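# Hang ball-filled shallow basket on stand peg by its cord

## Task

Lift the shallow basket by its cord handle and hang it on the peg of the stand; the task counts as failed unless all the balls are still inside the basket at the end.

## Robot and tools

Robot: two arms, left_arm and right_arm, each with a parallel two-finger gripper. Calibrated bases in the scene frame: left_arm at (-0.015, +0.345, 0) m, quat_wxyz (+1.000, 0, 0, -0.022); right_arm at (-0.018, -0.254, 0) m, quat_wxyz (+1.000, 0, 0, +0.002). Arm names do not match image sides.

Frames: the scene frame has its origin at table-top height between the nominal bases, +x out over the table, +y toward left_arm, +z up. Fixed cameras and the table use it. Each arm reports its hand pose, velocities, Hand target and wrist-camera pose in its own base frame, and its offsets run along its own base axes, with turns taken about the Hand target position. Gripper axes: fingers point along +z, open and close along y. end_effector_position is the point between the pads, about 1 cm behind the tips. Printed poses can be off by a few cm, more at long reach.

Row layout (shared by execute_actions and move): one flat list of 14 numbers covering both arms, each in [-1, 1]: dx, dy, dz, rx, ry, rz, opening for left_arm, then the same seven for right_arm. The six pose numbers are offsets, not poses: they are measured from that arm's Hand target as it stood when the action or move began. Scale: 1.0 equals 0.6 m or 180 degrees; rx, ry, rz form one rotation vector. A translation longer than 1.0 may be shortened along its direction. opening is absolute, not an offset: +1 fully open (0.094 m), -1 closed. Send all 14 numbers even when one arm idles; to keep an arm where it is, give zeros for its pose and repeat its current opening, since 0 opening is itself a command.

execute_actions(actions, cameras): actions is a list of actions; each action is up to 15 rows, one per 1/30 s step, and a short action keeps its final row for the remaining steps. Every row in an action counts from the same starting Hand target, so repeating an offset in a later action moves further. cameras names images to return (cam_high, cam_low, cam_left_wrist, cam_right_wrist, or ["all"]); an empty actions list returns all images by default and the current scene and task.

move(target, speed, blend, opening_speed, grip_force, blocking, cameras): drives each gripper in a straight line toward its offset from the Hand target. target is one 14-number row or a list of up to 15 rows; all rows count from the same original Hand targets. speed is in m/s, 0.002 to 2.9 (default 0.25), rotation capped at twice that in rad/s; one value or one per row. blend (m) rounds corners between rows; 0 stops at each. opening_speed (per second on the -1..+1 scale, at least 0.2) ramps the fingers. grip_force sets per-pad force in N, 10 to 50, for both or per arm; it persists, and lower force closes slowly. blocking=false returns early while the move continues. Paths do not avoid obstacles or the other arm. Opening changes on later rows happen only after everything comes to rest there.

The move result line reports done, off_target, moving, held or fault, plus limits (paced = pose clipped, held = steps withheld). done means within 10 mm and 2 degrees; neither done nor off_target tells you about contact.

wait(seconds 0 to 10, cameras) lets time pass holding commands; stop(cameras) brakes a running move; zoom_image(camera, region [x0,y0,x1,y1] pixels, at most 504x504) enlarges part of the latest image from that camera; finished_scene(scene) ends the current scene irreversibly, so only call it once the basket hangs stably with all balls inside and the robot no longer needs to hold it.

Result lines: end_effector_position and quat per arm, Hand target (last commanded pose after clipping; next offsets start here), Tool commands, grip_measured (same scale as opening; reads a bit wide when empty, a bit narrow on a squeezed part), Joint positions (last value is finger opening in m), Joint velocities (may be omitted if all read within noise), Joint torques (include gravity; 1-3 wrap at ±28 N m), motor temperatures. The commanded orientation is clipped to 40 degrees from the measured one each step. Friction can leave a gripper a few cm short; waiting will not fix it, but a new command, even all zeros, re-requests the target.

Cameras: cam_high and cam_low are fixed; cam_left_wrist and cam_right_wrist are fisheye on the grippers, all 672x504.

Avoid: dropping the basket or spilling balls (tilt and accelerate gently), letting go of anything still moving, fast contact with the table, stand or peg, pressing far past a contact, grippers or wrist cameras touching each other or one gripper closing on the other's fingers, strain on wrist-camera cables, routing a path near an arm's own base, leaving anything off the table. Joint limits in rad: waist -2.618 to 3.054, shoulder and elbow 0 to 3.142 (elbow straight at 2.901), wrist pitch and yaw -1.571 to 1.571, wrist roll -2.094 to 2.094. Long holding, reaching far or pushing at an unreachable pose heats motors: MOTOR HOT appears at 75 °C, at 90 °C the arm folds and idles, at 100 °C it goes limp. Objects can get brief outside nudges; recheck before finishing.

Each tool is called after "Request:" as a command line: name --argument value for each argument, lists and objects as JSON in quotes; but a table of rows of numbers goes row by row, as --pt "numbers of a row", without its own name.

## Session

Request:
execute_actions --actions '[]'

Request:
zoom_image --camera "cam_high" --region '[180, 180, 430, 370]'

Scene clock: 0.00 s.
left_arm: end_effector_position=(+0.4020, -0.0012, +0.1101) grip_measured=+1.000 end_effector_quat_wxyz=(+0.597, -0.044, +0.799, +0.046) | right_arm: end_effector_position=(+0.4086, +0.0015, +0.1191) grip_measured=+1.000 end_effector_quat_wxyz=(+0.615, +0.003, +0.788, +0.006)
Joint positions: left_arm=[-0.108 1.541 0.378 0.869 -0.231 -0.047 0.094] | right_arm=[-0.002 1.553 0.38 0.928 -0.007 0.012 0.094]
Joint velocities: within noise
Joint torques (N m): no reading
Motor temperatures (°C): left_arm=[25 28 30 30 26 22 24] | right_arm=[25 24 32 31 27 25 25]
Heat: left arm: 30 °C; right arm: 32 °C.
Hand target: left_arm +0.4022, -0.0010, +0.1102; +0.596, -0.044, +0.801, +0.047 | right_arm +0.4092, +0.0015, +0.1202; +0.615, +0.003, +0.788, +0.006
Tool commands: left_gripper/opening=+1.0 right_gripper/opening=+1.0

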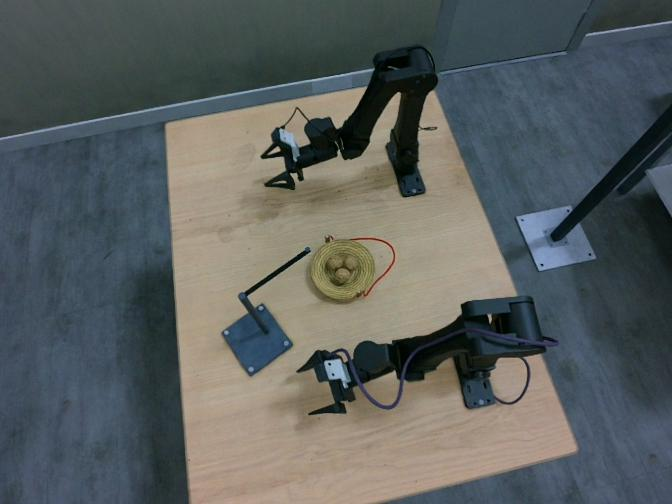

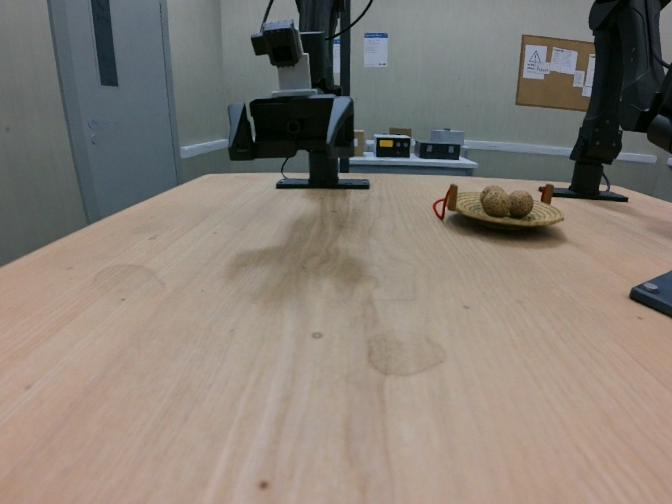

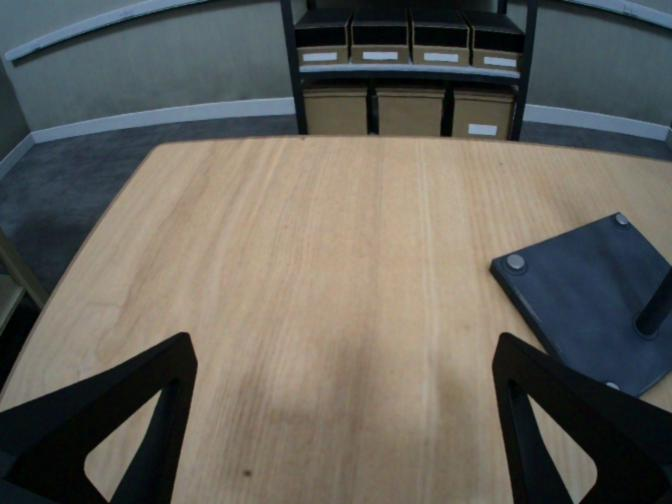

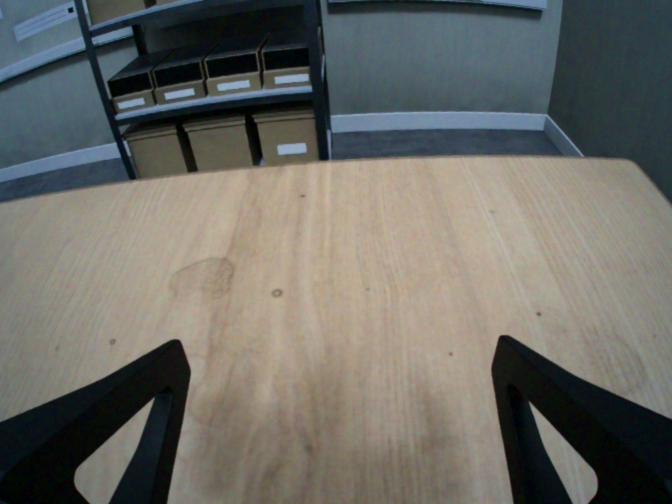

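Scaled by 2.016 from the camera's 672x504 image, which has a finer 960x720 frame.

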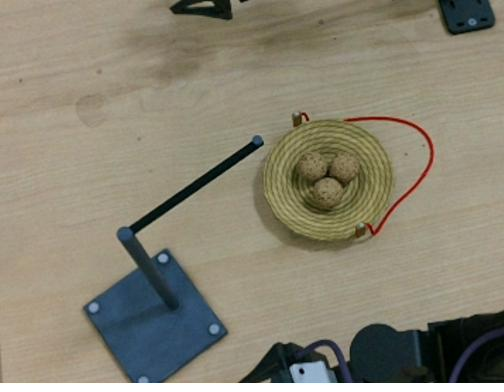

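Request:
zoom_image --camera "cam_high" --region '[290, 220, 410, 310]'

Request:
zoom_image --camera "cam_high" --region '[210, 235, 330, 385]'

Request:
zoom_image --camera "cam_low" --region '[400, 140, 600, 260]'

Scaled by 4.200 from the camera's 672x504 image, which has a finer 960x720 frame.

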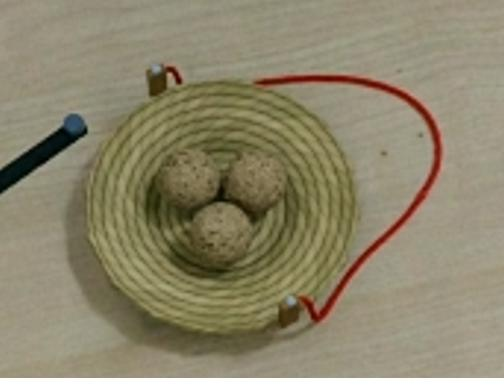

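Scaled by 3.360 from the camera's 672x504 image, which has a finer 960x720 frame.

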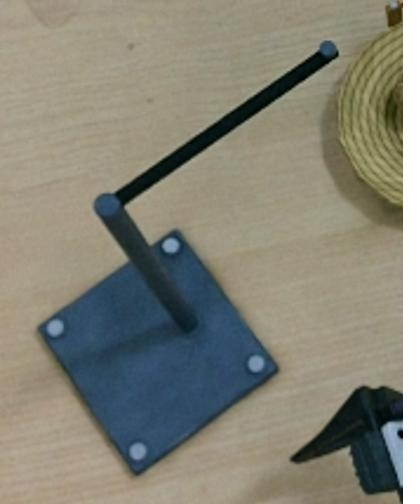

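Scaled by 2.520 from the camera's 672x504 image, which has a finer 960x720 frame.

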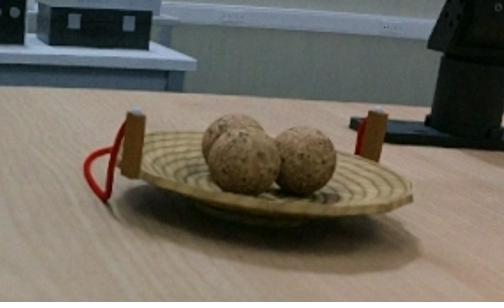

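Request:
move --pt "-0.272 -0.14 0.183 0.075 0.124 -0.206 0.0 -0.132 0.0475 0.30 0.0268 -0.0756 0.2473 1.0" --pt "-0.477 -0.599 0.083 0.1503 0.2484 -0.4117 0.0 -0.132 0.0475 0.30 0.0268 -0.0756 0.2473 1.0" --speed 0.22 --blend '[0.05,0]' --cameras '["all"]'

Scene clock: 23.60 s.
left_arm: end_effector_position=(+0.1186, -0.3570, +0.1571) grip_measured=+0.002 end_effector_quat_wxyz=(+0.181, +0.571, +0.790, -0.126) | right_arm: end_effector_position=(+0.3314, +0.0308, +0.2885) grip_measured=+1.000 end_effector_quat_wxyz=(+0.649, -0.263, +0.659, +0.275)
Joint positions: left_arm=[-1.257 1.556 1.319 -0.889 -0.009 -0.003 0.047] | right_arm=[-0.446 1.148 0.635 0.491 -1.227 0 0.094]
Joint torques (N m): left_arm=[-0.49 -7.1 9.46 0.91 0.07 0.07] | right_arm=[-0.5 -4.56 11.7 1.1 -0.17 0.07]
Heat: left arm: 34 °C; right arm: 36 °C.
Hand target: left_arm +0.1160, -0.3605, +0.1601; +0.175, +0.577, +0.787, -0.128 | right_arm +0.3300, +0.0299, +0.3002; +0.654, -0.270, +0.653, +0.270
Off the commanded pose: left_arm 0.005 m, 1 deg | right_arm 0.012 m, 1 deg.
move: off_target (right_arm)

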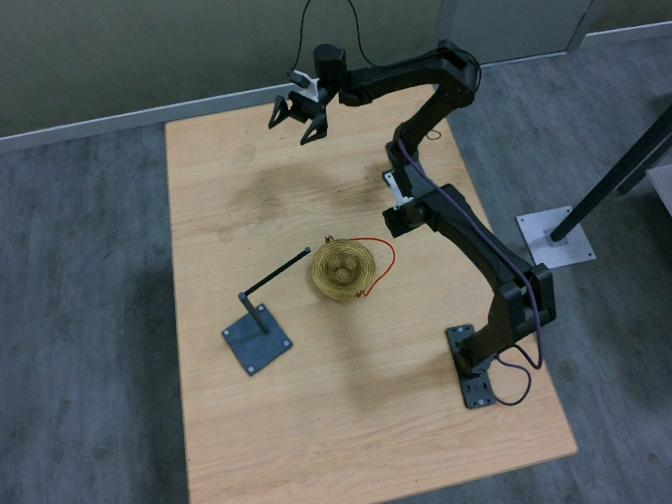

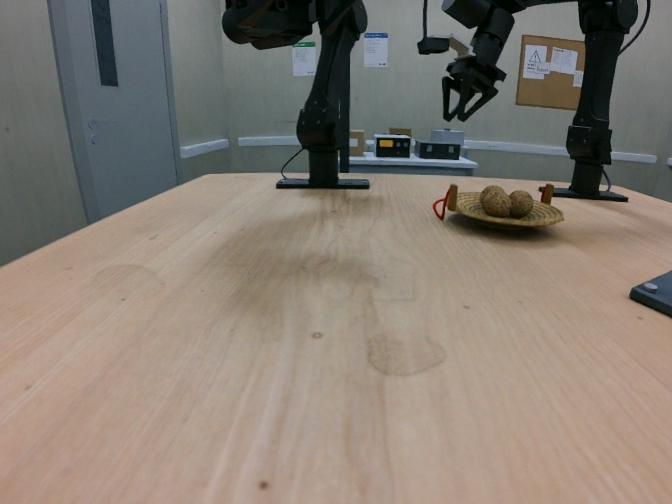

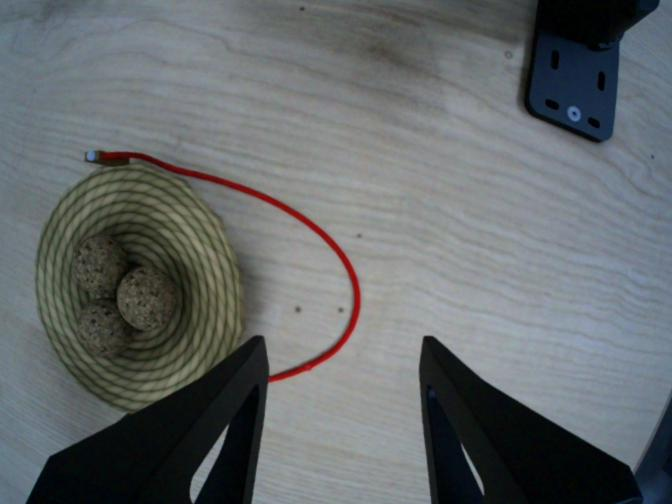

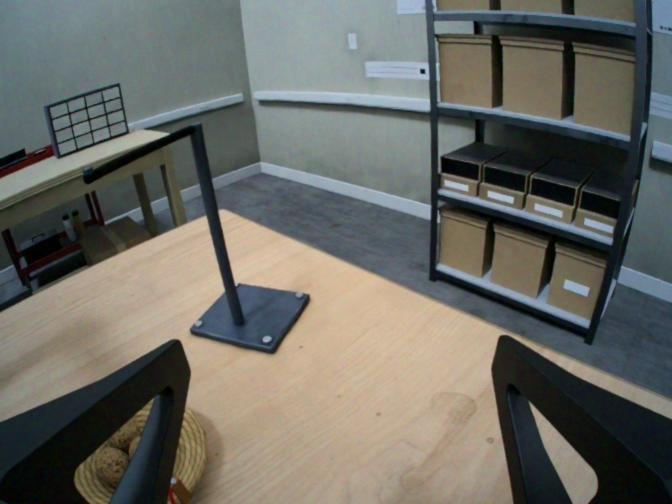

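Request:
move --target '[-0.004,-0.015,-0.160,0,0,0.139,0.0,0,0,0,0,0,0,1.0]' --speed 0.15 --cameras '["cam_left_wrist","cam_low"]'

Scene clock: 34.97 s.
left_arm: end_effector_position=(+0.1138, -0.3712, +0.0750) grip_measured=+0.002 end_effector_quat_wxyz=(+0.198, +0.393, +0.892, -0.098) | right_arm: end_effector_position=(+0.3314, +0.0308, +0.2885) grip_measured=+1.000 end_effector_quat_wxyz=(+0.649, -0.263, +0.659, +0.275)
Joint positions: left_arm=[-1.371 1.689 1.134 -0.618 -0.206 -0.499 0.047] | right_arm=[-0.446 1.148 0.635 0.491 -1.227 0 0.094]
Joint torques (N m): left_arm=[-0.75 -7.92 5.67 1.22 -0.24 -0.1] | right_arm=[-0.51 -4.56 11.71 1.1 -0.17 0.06]
Motor temperatures (°C): left_arm=[25 30 35 33 26 22 24] | right_arm=[25 26 37 34 27 25 25]
Heat: left arm: 35 °C; right arm: 37 °C.
Hand target: left_arm +0.1136, -0.3694, +0.0640; +0.198, +0.393, +0.894, -0.087 | right_arm +0.3300, +0.0299, +0.3002; +0.654, -0.270, +0.653, +0.270
Off the commanded pose: left_arm 0.011 m, 1 deg | right_arm 0.012 m, 1 deg.
move: off_target (left_arm, right_arm)
Images, in order (width x height): cam_low 672x504, cam_left_wrist 672x504.

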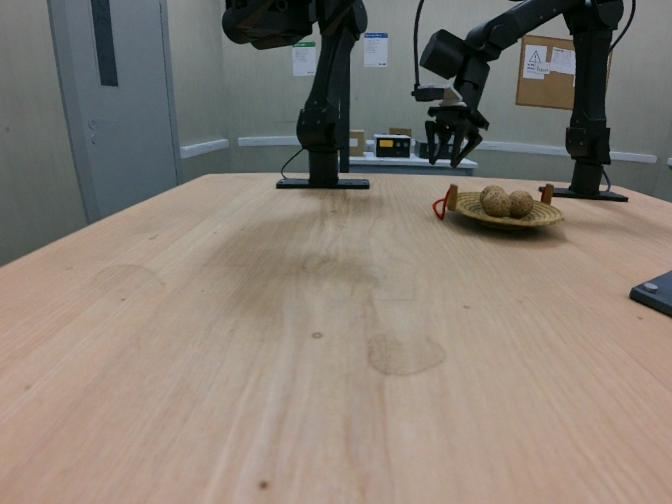

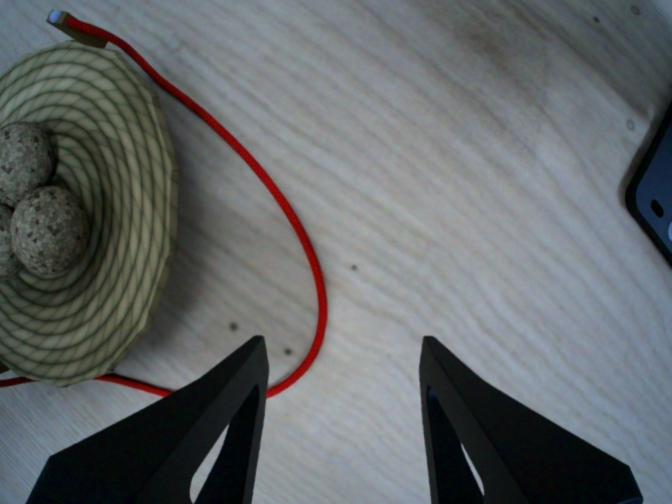

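Request:
move --target '[0.0137,0.0055,-0.085,0,0,0,0.0,0,0,0,0,0,0,1.0]' --speed 0.1 --cameras '["cam_left_wrist","cam_low"]'

Request:
zoom_image --camera "cam_low" --region '[400, 140, 520, 240]'

Scene clock: 41.13 s.
left_arm: end_effector_position=(+0.1189, -0.3701, +0.0235) grip_measured=+0.002 end_effector_quat_wxyz=(+0.200, +0.392, +0.893, -0.097) | right_arm: end_effector_position=(+0.3314, +0.0308, +0.2885) grip_measured=+1.000 end_effector_quat_wxyz=(+0.649, -0.263, +0.659, +0.275)
Joint positions: left_arm=[-1.358 1.771 1.005 -0.404 -0.207 -0.489 0.047] | right_arm=[-0.446 1.148 0.635 0.491 -1.227 0 0.094]
Joint torques (N m): left_arm=[0.65 -8.34 5.34 1.27 -0.14 0.08] | right_arm=[-0.5 -4.57 11.71 1.1 -0.17 0.07]
Heat: left arm: 35 °C; right arm: 37 °C.
Hand target: left_arm +0.1218, -0.3661, +0.0130; +0.198, +0.393, +0.894, -0.087 | right_arm +0.3300, +0.0299, +0.3002; +0.654, -0.270, +0.653, +0.270
Off the commanded pose: left_arm 0.012 m, 1 deg | right_arm 0.012 m, 1 deg.
move: off_target (left_arm, right_arm)
Images, in order (width x height): cam_low 672x504, cam_left_wrist 672x504.

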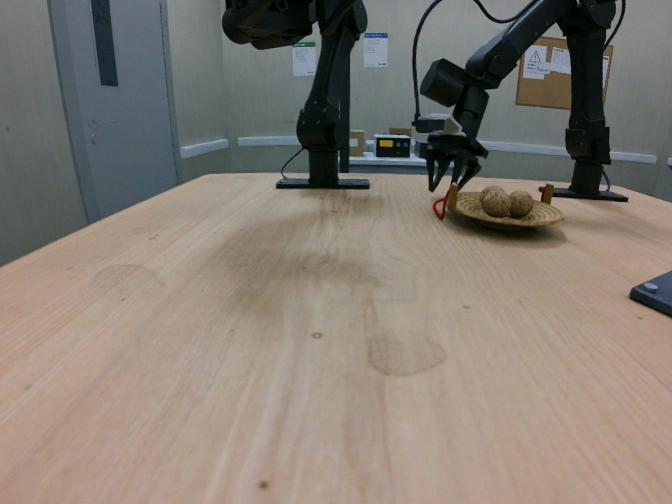

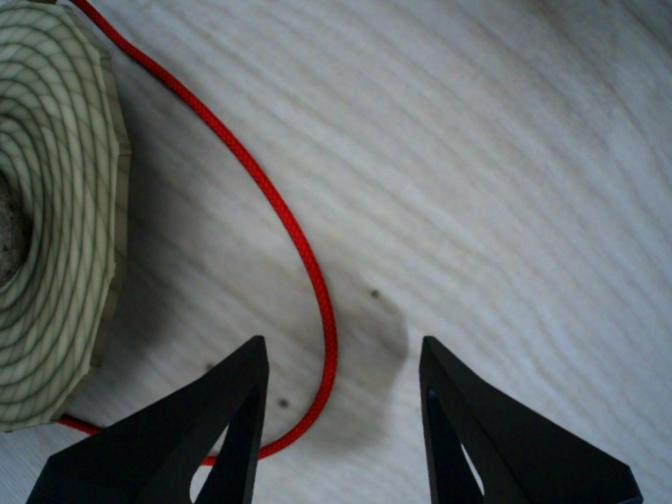

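Scaled by 4.200 from the camera's 672x504 image, which has a finer 960x720 frame.

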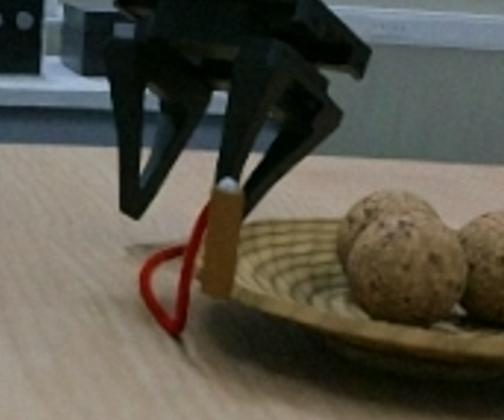

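Request:
move --target '[0.0025,0.002,-0.015,0,0,0,0.0,0,0,0,0,0,0,1.0]' --speed 0.06 --cameras '["cam_left_wrist","cam_low"]'

Request:
zoom_image --camera "cam_low" --region '[400, 140, 520, 240]'

Scene clock: 45.77 s.
left_arm: end_effector_position=(+0.1206, -0.3703, +0.0167) grip_measured=+0.002 end_effector_quat_wxyz=(+0.202, +0.392, +0.892, -0.099) | right_arm: end_effector_position=(+0.3314, +0.0308, +0.2885) grip_measured=+1.000 end_effector_quat_wxyz=(+0.649, -0.263, +0.659, +0.275)
Joint positions: left_arm=[-1.354 1.784 0.986 -0.366 -0.207 -0.484 0.047] | right_arm=[-0.446 1.148 0.635 0.491 -1.227 0 0.094]
Joint torques (N m): left_arm=[0.75 -8.05 5.11 1.24 -0.12 0.07] | right_arm=[-0.5 -4.56 11.73 1.09 -0.17 0.07]
Heat: left arm: 34 °C; right arm: 38 °C.
Hand target: left_arm +0.1233, -0.3651, +0.0041; +0.198, +0.393, +0.894, -0.087 | right_arm +0.3300, +0.0299, +0.3002; +0.654, -0.270, +0.653, +0.270
Off the commanded pose: left_arm 0.014 m, 1 deg | right_arm 0.012 m, 1 deg.
move: off_target (left_arm, right_arm)
Images, in order (width x height): cam_low 672x504, cam_left_wrist 672x504.

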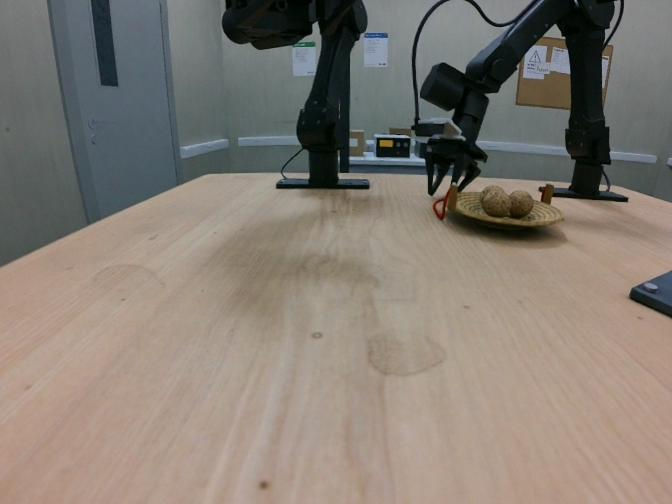

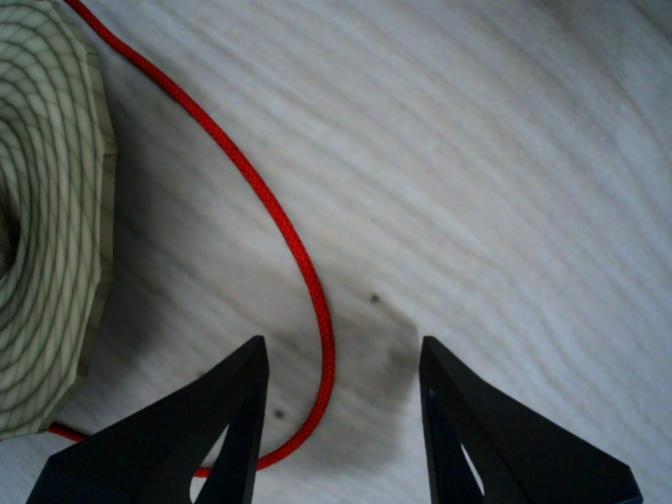

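Scaled by 4.200 from the camera's 672x504 image, which has a finer 960x720 frame.

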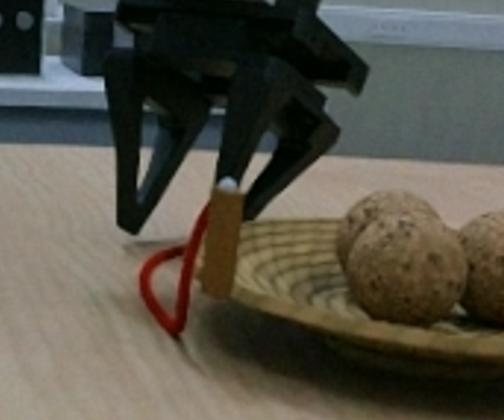

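Request:
move --pt "0 0 -0.006 0 0 0 0.0 0 0 0 0 0 0 1.0" --pt "0 0 -0.006 0 0 0 -1.0 0 0 0 0 0 0 1.0" --speed 0.05 --opening_speed 0.8 --cameras '["cam_left_wrist","cam_low"]'

Request:
zoom_image --camera "cam_left_wrist" --region '[220, 250, 480, 450]'

Scene clock: 50.47 s.
left_arm: end_effector_position=(+0.1208, -0.3712, +0.0139) grip_measured=-0.963 end_effector_quat_wxyz=(+0.204, +0.391, +0.892, -0.100) | right_arm: end_effector_position=(+0.3314, +0.0308, +0.2885) grip_measured=+1.000 end_effector_quat_wxyz=(+0.649, -0.263, +0.659, +0.275)
Joint positions: left_arm=[-1.354 1.791 0.98 -0.349 -0.207 -0.483 0.002] | right_arm=[-0.446 1.148 0.635 0.491 -1.227 0 0.094]
Joint torques (N m): left_arm=[0.73 -7.98 5.05 1.26 -0.13 0.07] | right_arm=[-0.5 -4.56 11.7 1.09 -0.17 0.06]
Heat: left arm: 34 °C; right arm: 38 °C.
Hand target: left_arm +0.1233, -0.3649, +0.0004; +0.198, +0.393, +0.894, -0.087 | right_arm +0.3300, +0.0299, +0.3002; +0.654, -0.270, +0.653, +0.270
Off the commanded pose: left_arm 0.015 m, 2 deg | right_arm 0.012 m, 1 deg.
move: off_target (left_arm, right_arm); target 2's new opening was sent with left_arm's hand 0.015 m and 2 deg from that target
Images, in order (width x height): cam_low 672x504, cam_left_wrist 672x504.

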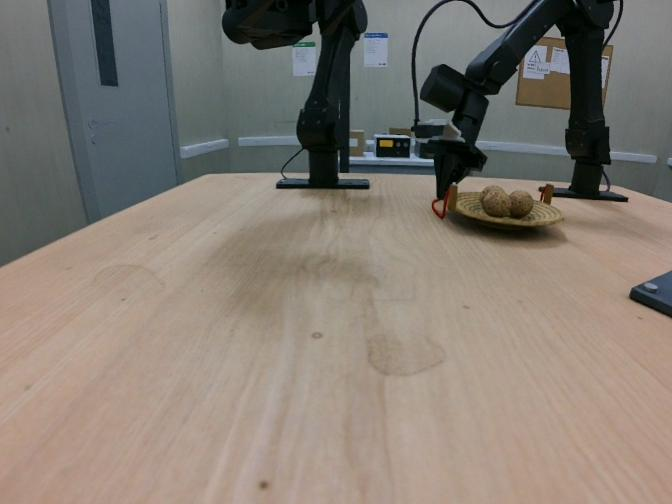

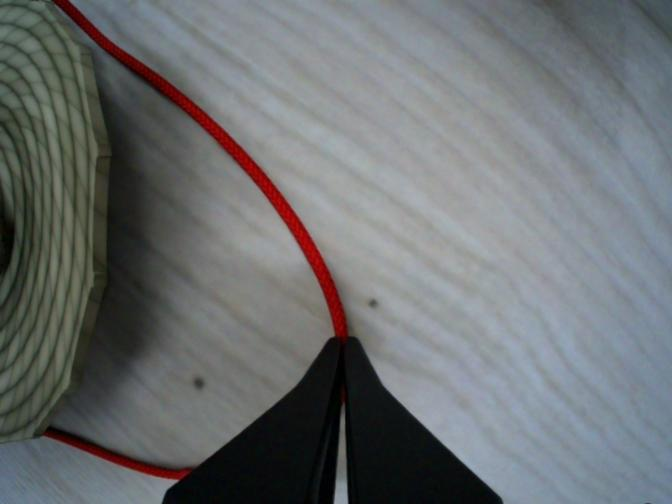

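Scaled by 1.938 from the camera's 672x504 image, which has a finer 960x720 frame.

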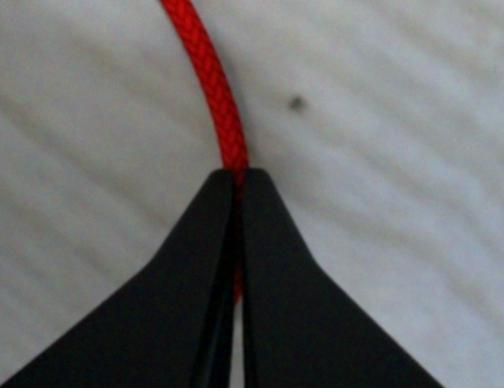

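Request:
move --pt "0.068 0.030 0.16 0 0 0 -1.0 0 0 0 0 0 0 1.0" --pt "0.1525 0.067 0.26 0 0 -0.06 -1.0 0 0 0 0 0 0 1.0" --pt "0.227 0.0873 0.333 0 0 -0.111 -1.0 0 0 0 0 0 0 1.0" --speed 0.1 --blend '[0.02,0.02,0]' --cameras '["all"]'

Request:
zoom_image --camera "cam_low" --region '[400, 60, 600, 260]'

Scene clock: 60.10 s.
left_arm: end_effector_position=(+0.2585, -0.3102, +0.2006) grip_measured=-0.967 end_effector_quat_wxyz=(+0.189, +0.538, +0.813, -0.116) | right_arm: end_effector_position=(+0.3314, +0.0308, +0.2885) grip_measured=+1.000 end_effector_quat_wxyz=(+0.649, -0.263, +0.659, +0.275)
Joint positions: left_arm=[-0.818 1.692 1.636 -1.087 0.136 0.323 0.002] | right_arm=[-0.446 1.148 0.635 0.491 -1.227 0 0.094]
Joint torques (N m): left_arm=[0.35 -7.82 9.36 0.86 0.18 0.07] | right_arm=[-0.51 -4.56 11.7 1.1 -0.16 0.07]
Heat: left arm: 33 °C; right arm: 38 °C.
Hand target: left_arm +0.2595, -0.3126, +0.2003; +0.180, +0.542, +0.812, -0.120 | right_arm +0.3300, +0.0299, +0.3002; +0.654, -0.270, +0.653, +0.270
Off the commanded pose: left_arm 0.003 m, 1 deg | right_arm 0.012 m, 1 deg.
move: off_target (right_arm)

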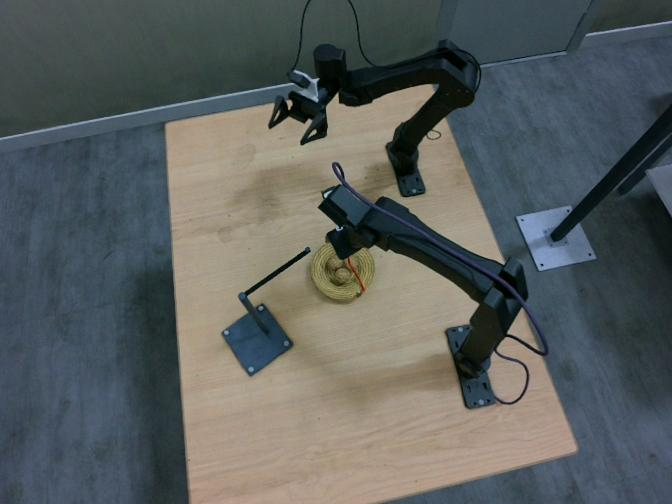

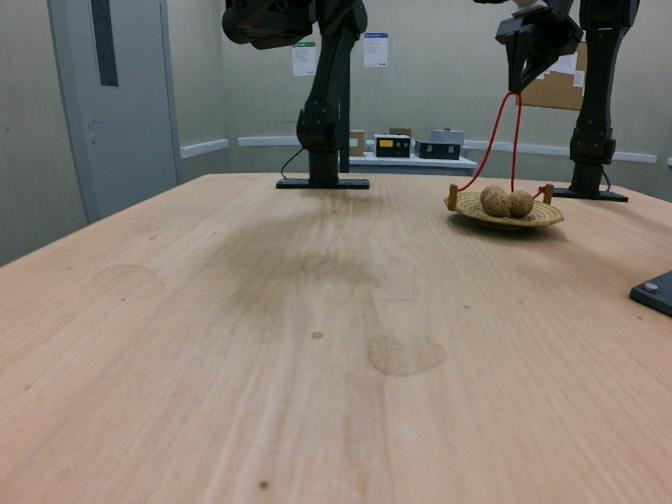

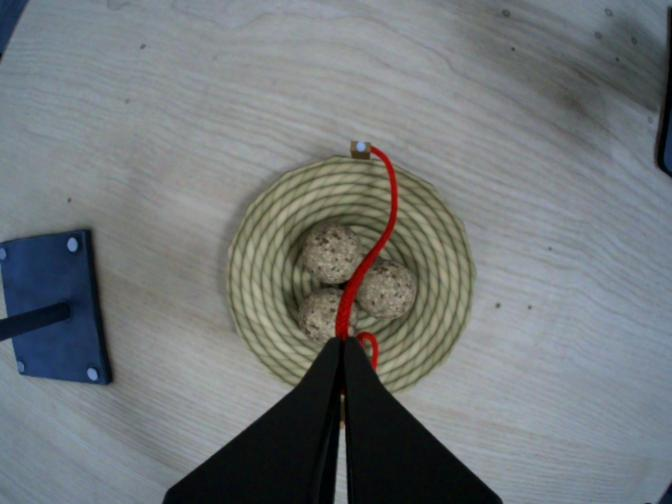

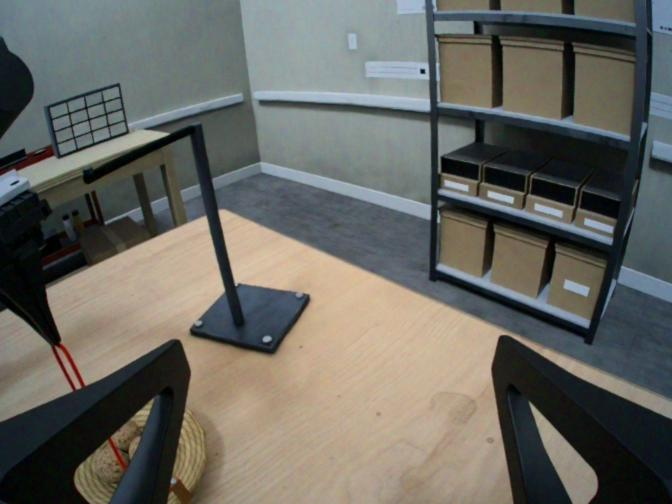

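Scaled by 2.520 from the camera's 672x504 image, which has a finer 960x720 frame.

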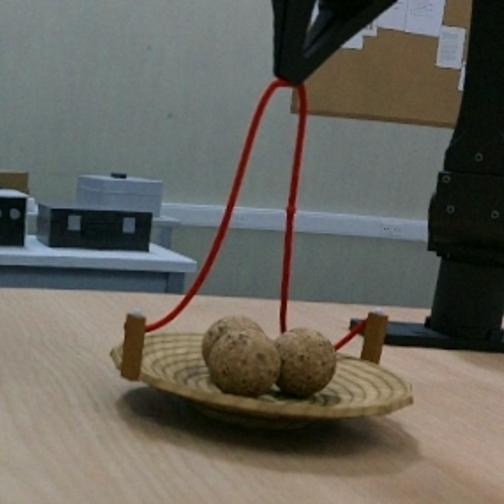

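Request:
move --pt "-0.0015 -0.006 0.085 0 0 0 -1.0 0 0 0 0 0 0 1.0" --speed 0.07 --cameras '["cam_left_wrist","cam_low"]'

Request:
zoom_image --camera "cam_low" --region '[400, 40, 600, 240]'

Scene clock: 65.27 s.
left_arm: end_effector_position=(+0.2608, -0.3126, +0.2537) grip_measured=-0.967 end_effector_quat_wxyz=(+0.192, +0.539, +0.812, -0.117) | right_arm: end_effector_position=(+0.3314, +0.0308, +0.2885) grip_measured=+1.000 end_effector_quat_wxyz=(+0.649, -0.263, +0.659, +0.275)
Joint positions: left_arm=[-0.818 1.765 1.941 -1.312 0.136 0.323 0.002] | right_arm=[-0.446 1.148 0.635 0.491 -1.227 0 0.094]
Joint torques (N m): left_arm=[-0.59 -8.14 8.66 0.89 0.16 -0.01] | right_arm=[-0.51 -4.57 11.71 1.1 -0.16 0.07]
Heat: left arm: 34 °C; right arm: 38 °C.
Hand target: left_arm +0.2586, -0.3162, +0.2512; +0.180, +0.542, +0.812, -0.120 | right_arm +0.3300, +0.0299, +0.3002; +0.654, -0.270, +0.653, +0.270
Off the commanded pose: left_arm 0.005 m, 1 deg | right_arm 0.012 m, 1 deg.
move: off_target (right_arm)
Images, in order (width x height): cam_low 672x504, cam_left_wrist 672x504.

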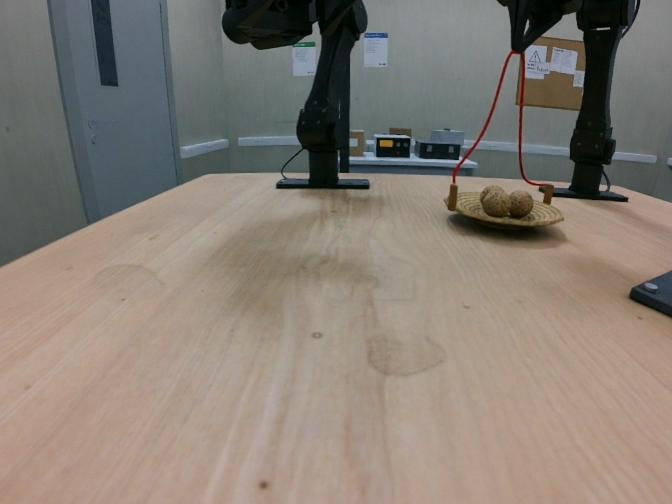

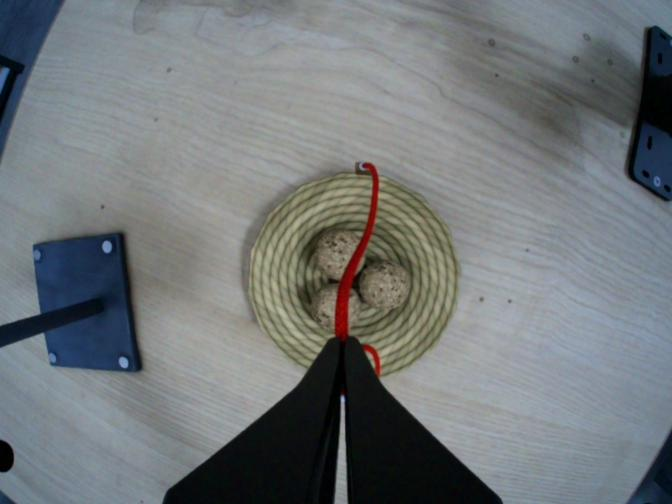

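Scaled by 2.520 from the camera's 672x504 image, which has a finer 960x720 frame.

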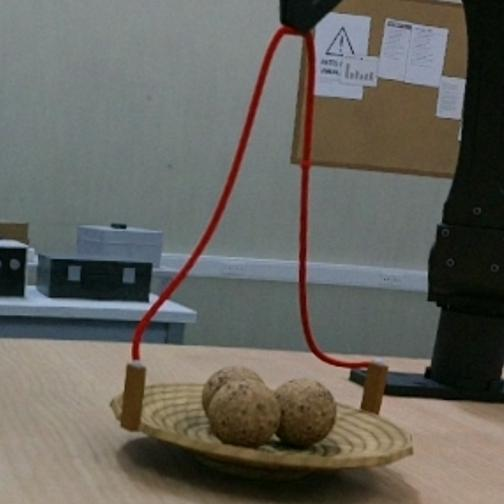

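Request:
move --pt "0.0 -0.0 0.032 0 0 0 -1.0 0 0 0 0 0 0 1.0" --speed 0.05 --cameras '["cam_left_wrist","cam_low"]'

Request:
zoom_image --camera "cam_low" --region '[400, 20, 600, 240]'

Scene clock: 69.03 s.
left_arm: end_effector_position=(+0.2606, -0.3124, +0.2725) grip_measured=-0.968 end_effector_quat_wxyz=(+0.191, +0.539, +0.812, -0.117) | right_arm: end_effector_position=(+0.3314, +0.0308, +0.2885) grip_measured=+1.000 end_effector_quat_wxyz=(+0.649, -0.263, +0.659, +0.275)
Joint positions: left_arm=[-0.818 1.809 2.08 -1.41 0.136 0.323 0.002] | right_arm=[-0.446 1.148 0.635 0.491 -1.227 0 0.094]
Joint torques (N m): left_arm=[-0.58 -8.34 8.51 0.9 0.15 -0.01] | right_arm=[-0.51 -4.55 11.71 1.1 -0.17 0.07]
Heat: left arm: 34 °C; right arm: 38 °C.
Hand target: left_arm +0.2586, -0.3161, +0.2704; +0.180, +0.542, +0.812, -0.120 | right_arm +0.3300, +0.0299, +0.3002; +0.654, -0.270, +0.653, +0.270
Off the commanded pose: left_arm 0.005 m, 1 deg | right_arm 0.012 m, 1 deg.
move: off_target (right_arm)
Images, in order (width x height): cam_low 672x504, cam_left_wrist 672x504.

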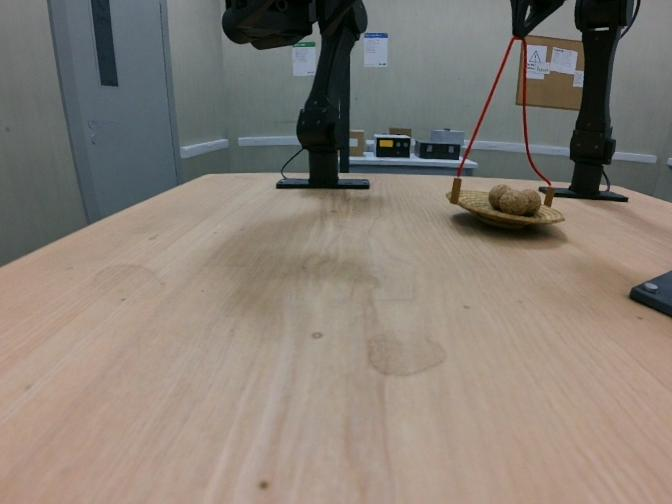

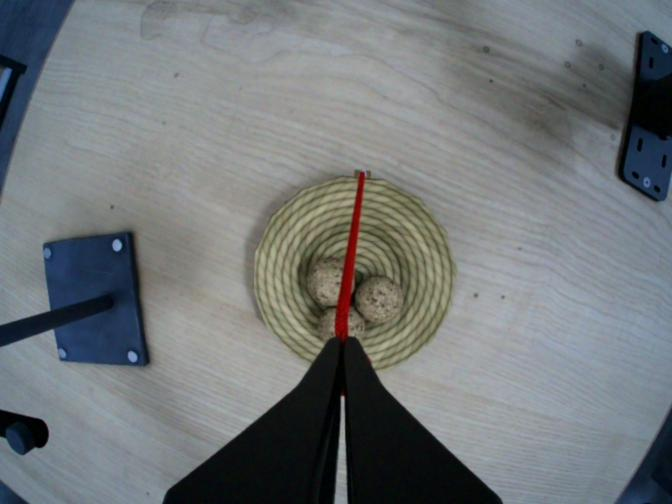

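Scaled by 2.291 from the camera's 672x504 image, which has a finer 960x720 frame.

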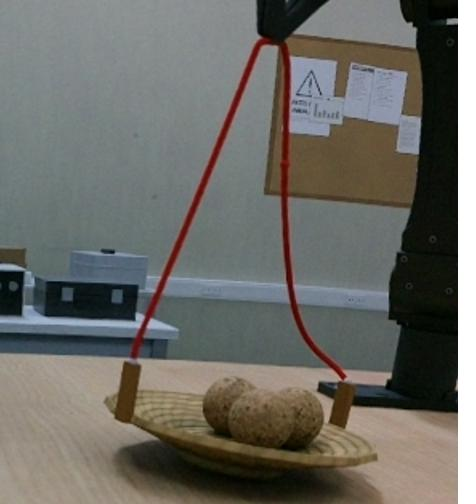

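Request:
move --pt "0.0 0.0 -0.02 0 0 0 -1.0 0 0 0 0 0 0 1.0" --pt "0.008 -0.0185 -0.012 0 0 0 -1.0 0 0 0 0 0 0 1.0" --speed 0.04 --cameras '["cam_left_wrist","cam_low"]'

Request:
zoom_image --camera "cam_low" --region '[400, 20, 600, 240]'

Scene clock: 77.27 s.
left_arm: end_effector_position=(+0.2644, -0.3225, +0.2654) grip_measured=-0.968 end_effector_quat_wxyz=(+0.189, +0.541, +0.811, -0.118) | right_arm: end_effector_position=(+0.3314, +0.0308, +0.2885) grip_measured=+1.000 end_effector_quat_wxyz=(+0.649, -0.263, +0.659, +0.275)
Joint positions: left_arm=[-0.828 1.841 2.092 -1.393 0.136 0.319 0.002] | right_arm=[-0.446 1.148 0.635 0.491 -1.227 0 0.094]
Joint torques (N m): left_arm=[-0.72 -8.75 8.55 0.94 0.11 -0.1] | right_arm=[-0.5 -4.55 11.69 1.09 -0.17 0.07]
Heat: left arm: 34 °C; right arm: 39 °C.
Hand target: left_arm +0.2634, -0.3272, +0.2633; +0.180, +0.542, +0.812, -0.120 | right_arm +0.3300, +0.0299, +0.3002; +0.654, -0.270, +0.653, +0.270
Off the commanded pose: left_arm 0.005 m, 1 deg | right_arm 0.012 m, 1 deg.
move: off_target (right_arm)
Images, in order (width x height): cam_low 672x504, cam_left_wrist 672x504.

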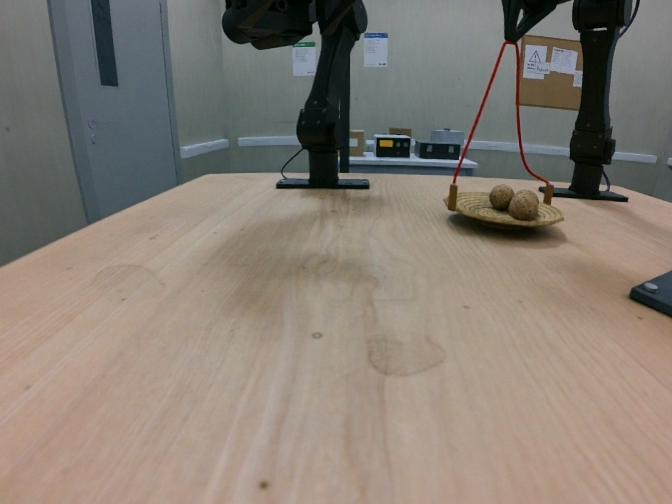

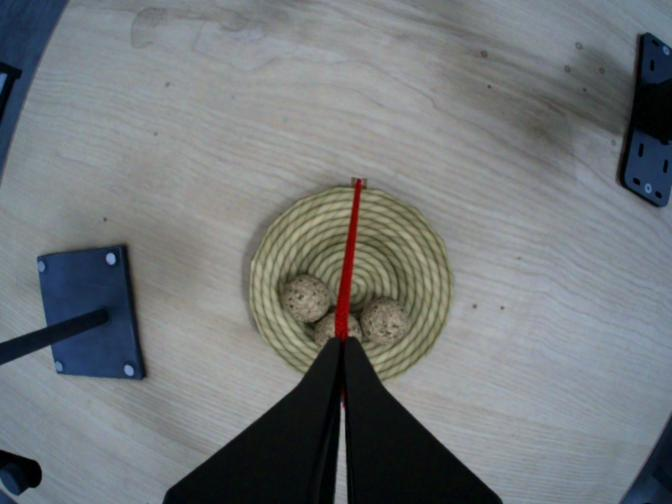

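Scaled by 2.291 from the camera's 672x504 image, which has a finer 960x720 frame.

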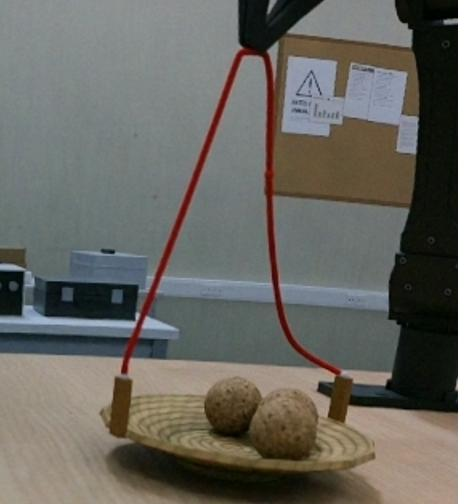

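Request:
move --pt "-0.0065 0.0243 -0.105 0 0 0 -1.0 0 0 0 0 0 0 1.0" --pt "-0.081 0.004 -0.179 0 0 0.05 -1.0 0 0 0 0 0 0 1.0" --pt "-0.1655 -0.033 -0.279 0 0 0.111 -1.0 0 0 0 0 0 0 1.0" --pt "-0.2335 -0.063 -0.437 0 0 0.111 -1.0 0 0 0 0 0 0 1.0" --speed '[0.12,0.12,0.1,0.06]' --blend '[0.02,0.02,0.02,0]' --cameras '["cam_left_wrist","cam_low","cam_high"]'

Request:
zoom_image --camera "cam_high" --region '[290, 200, 410, 310]'

Scene clock: 86.53 s.
left_arm: end_effector_position=(+0.1243, -0.3702, +0.0146) grip_measured=-0.968 end_effector_quat_wxyz=(+0.201, +0.393, +0.892, -0.100) | right_arm: end_effector_position=(+0.3314, +0.0308, +0.2885) grip_measured=+1.000 end_effector_quat_wxyz=(+0.649, -0.263, +0.659, +0.275)
Joint positions: left_arm=[-1.34 1.789 0.983 -0.354 -0.196 -0.468 0.002] | right_arm=[-0.446 1.148 0.635 0.491 -1.227 0 0.094]
Joint torques (N m): left_arm=[-0.68 -7.94 4.97 1.27 -0.22 -0.11] | right_arm=[-0.5 -4.55 11.71 1.1 -0.17 0.07]
Heat: left arm: 34 °C; right arm: 39 °C.
Hand target: left_arm +0.1232, -0.3650, +0.0010; +0.198, +0.393, +0.894, -0.087 | right_arm +0.3300, +0.0299, +0.3002; +0.654, -0.270, +0.653, +0.270
Off the commanded pose: left_arm 0.015 m, 2 deg | right_arm 0.012 m, 1 deg.
move: off_target (left_arm, right_arm)
Images, in order (width x height): cam_high 672x504, cam_low 672x504, cam_left_wrist 672x504.

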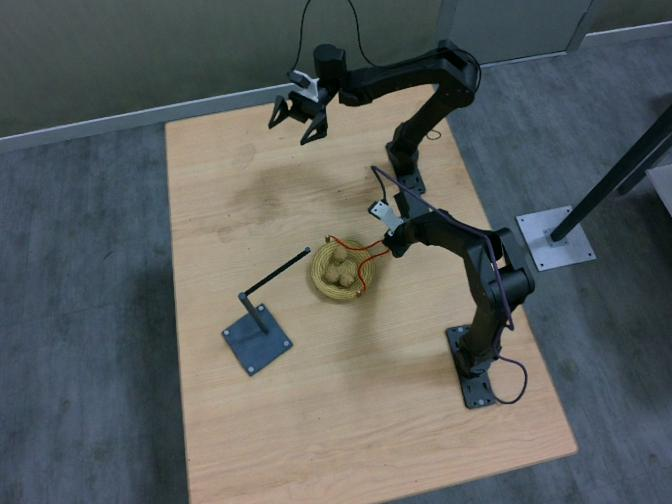

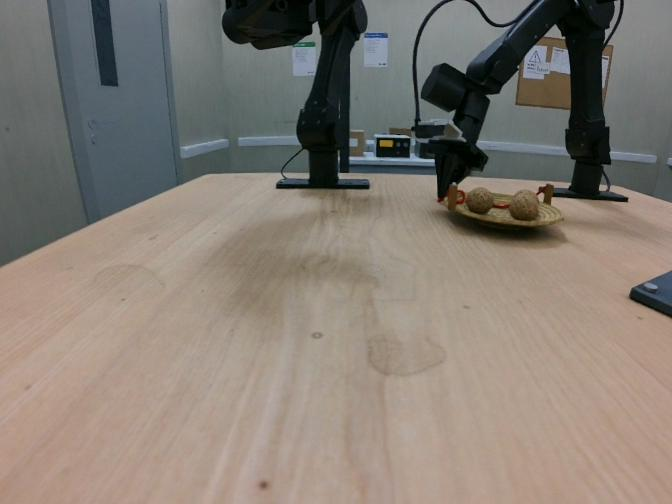

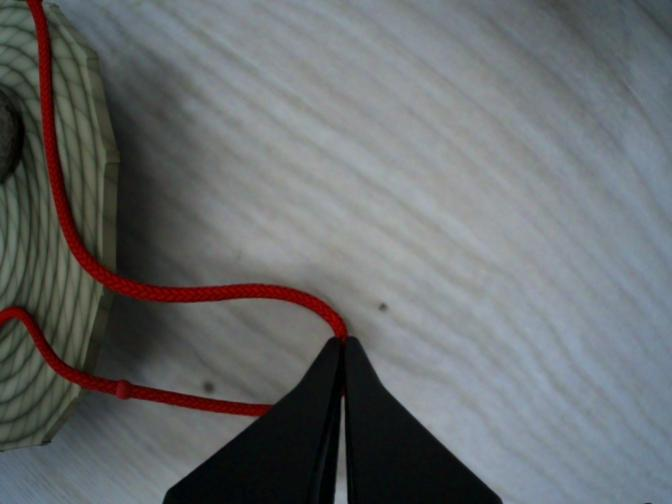

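Scaled by 4.200 from the camera's 672x504 image, which has a finer 960x720 frame.

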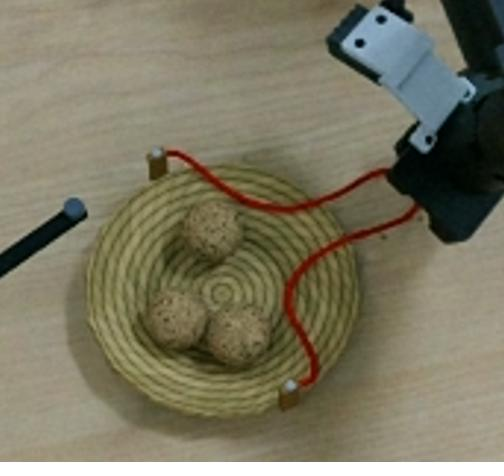

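Request:
move --pt "0 0 0.0 0 0 0 -0.55 0 0 0 0 0 0 1.0" --pt "-0.014 0.015 0 0 0 0 -0.55 0 0 0 0 0 0 1.0" --speed 0.05 --opening_speed 1.0 --cameras '["cam_left_wrist"]'

Scene clock: 90.83 s.
left_arm: end_effector_position=(+0.1220, -0.3701, +0.0131) grip_measured=-0.552 end_effector_quat_wxyz=(+0.213, +0.388, +0.891, -0.103) | right_arm: end_effector_position=(+0.3314, +0.0308, +0.2885) grip_measured=+1.000 end_effector_quat_wxyz=(+0.649, -0.263, +0.659, +0.275)
Joint positions: left_arm=[-1.356 1.782 0.956 -0.316 -0.22 -0.487 0.021] | right_arm=[-0.446 1.148 0.635 0.491 -1.227 0 0.094]
Joint torques (N m): left_arm=[-0.95 -10.17 3.92 0.97 -0.08 -0.09] | right_arm=[-0.49 -4.56 11.7 1.09 -0.17 0.07]
Heat: left arm: 33 °C; right arm: 39 °C.
Hand target: left_arm +0.1149, -0.3561, +0.0011; +0.198, +0.393, +0.894, -0.087 | right_arm +0.3300, +0.0299, +0.3002; +0.654, -0.270, +0.653, +0.270
Off the commanded pose: left_arm 0.020 m, 3 deg | right_arm 0.012 m, 1 deg.
move: off_target (left_arm, right_arm)
Images, in order (width x height): cam_left_wrist 672x504.

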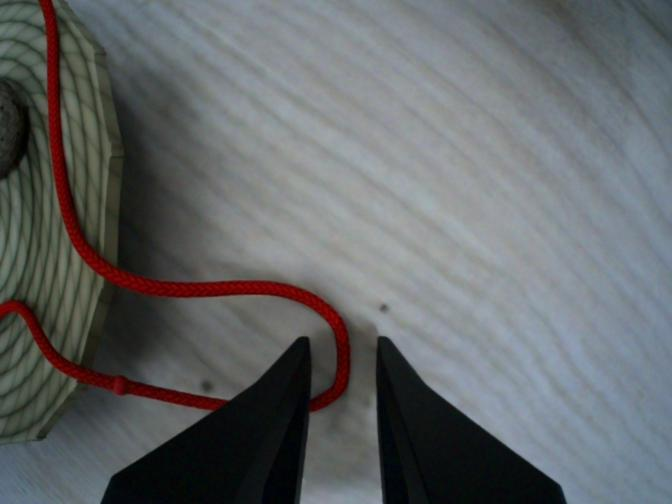

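Request:
move --pt "-0.005 0.005 0.018 0 0 0 -0.4 0 0 0 0 0 0 1.0" --speed 0.05 --cameras '["cam_left_wrist"]'

Scene clock: 93.90 s.
left_arm: end_effector_position=(+0.1189, -0.3674, +0.0136) grip_measured=-0.402 end_effector_quat_wxyz=(+0.211, +0.389, +0.891, -0.099) | right_arm: end_effector_position=(+0.3314, +0.0308, +0.2885) grip_measured=+1.000 end_effector_quat_wxyz=(+0.649, -0.263, +0.659, +0.275)
Joint positions: left_arm=[-1.365 1.776 0.955 -0.334 -0.226 -0.495 0.028] | right_arm=[-0.446 1.148 0.635 0.491 -1.227 0 0.094]
Joint torques (N m): left_arm=[-0.83 -12.92 4.36 0.71 -0.06 -0.06] | right_arm=[-0.5 -4.57 11.71 1.09 -0.17 0.06]
Heat: left arm: 33 °C; right arm: 39 °C.
Hand target: left_arm +0.1119, -0.3530, +0.0118; +0.198, +0.393, +0.894, -0.087 | right_arm +0.3300, +0.0299, +0.3002; +0.654, -0.270, +0.653, +0.270
Off the commanded pose: left_arm 0.016 m, 2 deg | right_arm 0.012 m, 1 deg.
move: off_target (left_arm, right_arm)
Images, in order (width x height): cam_left_wrist 672x504.

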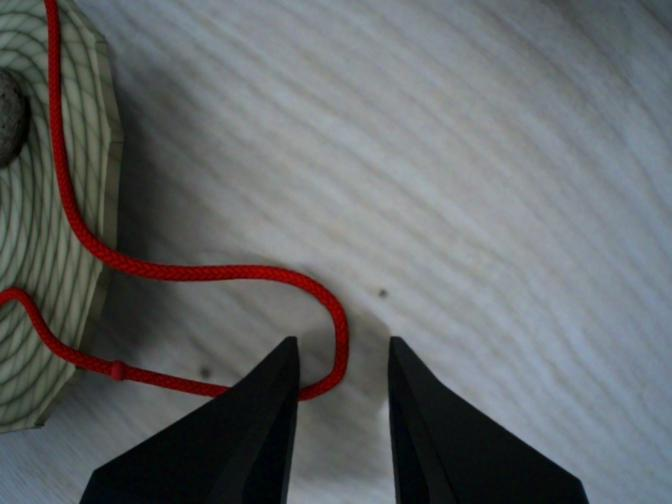

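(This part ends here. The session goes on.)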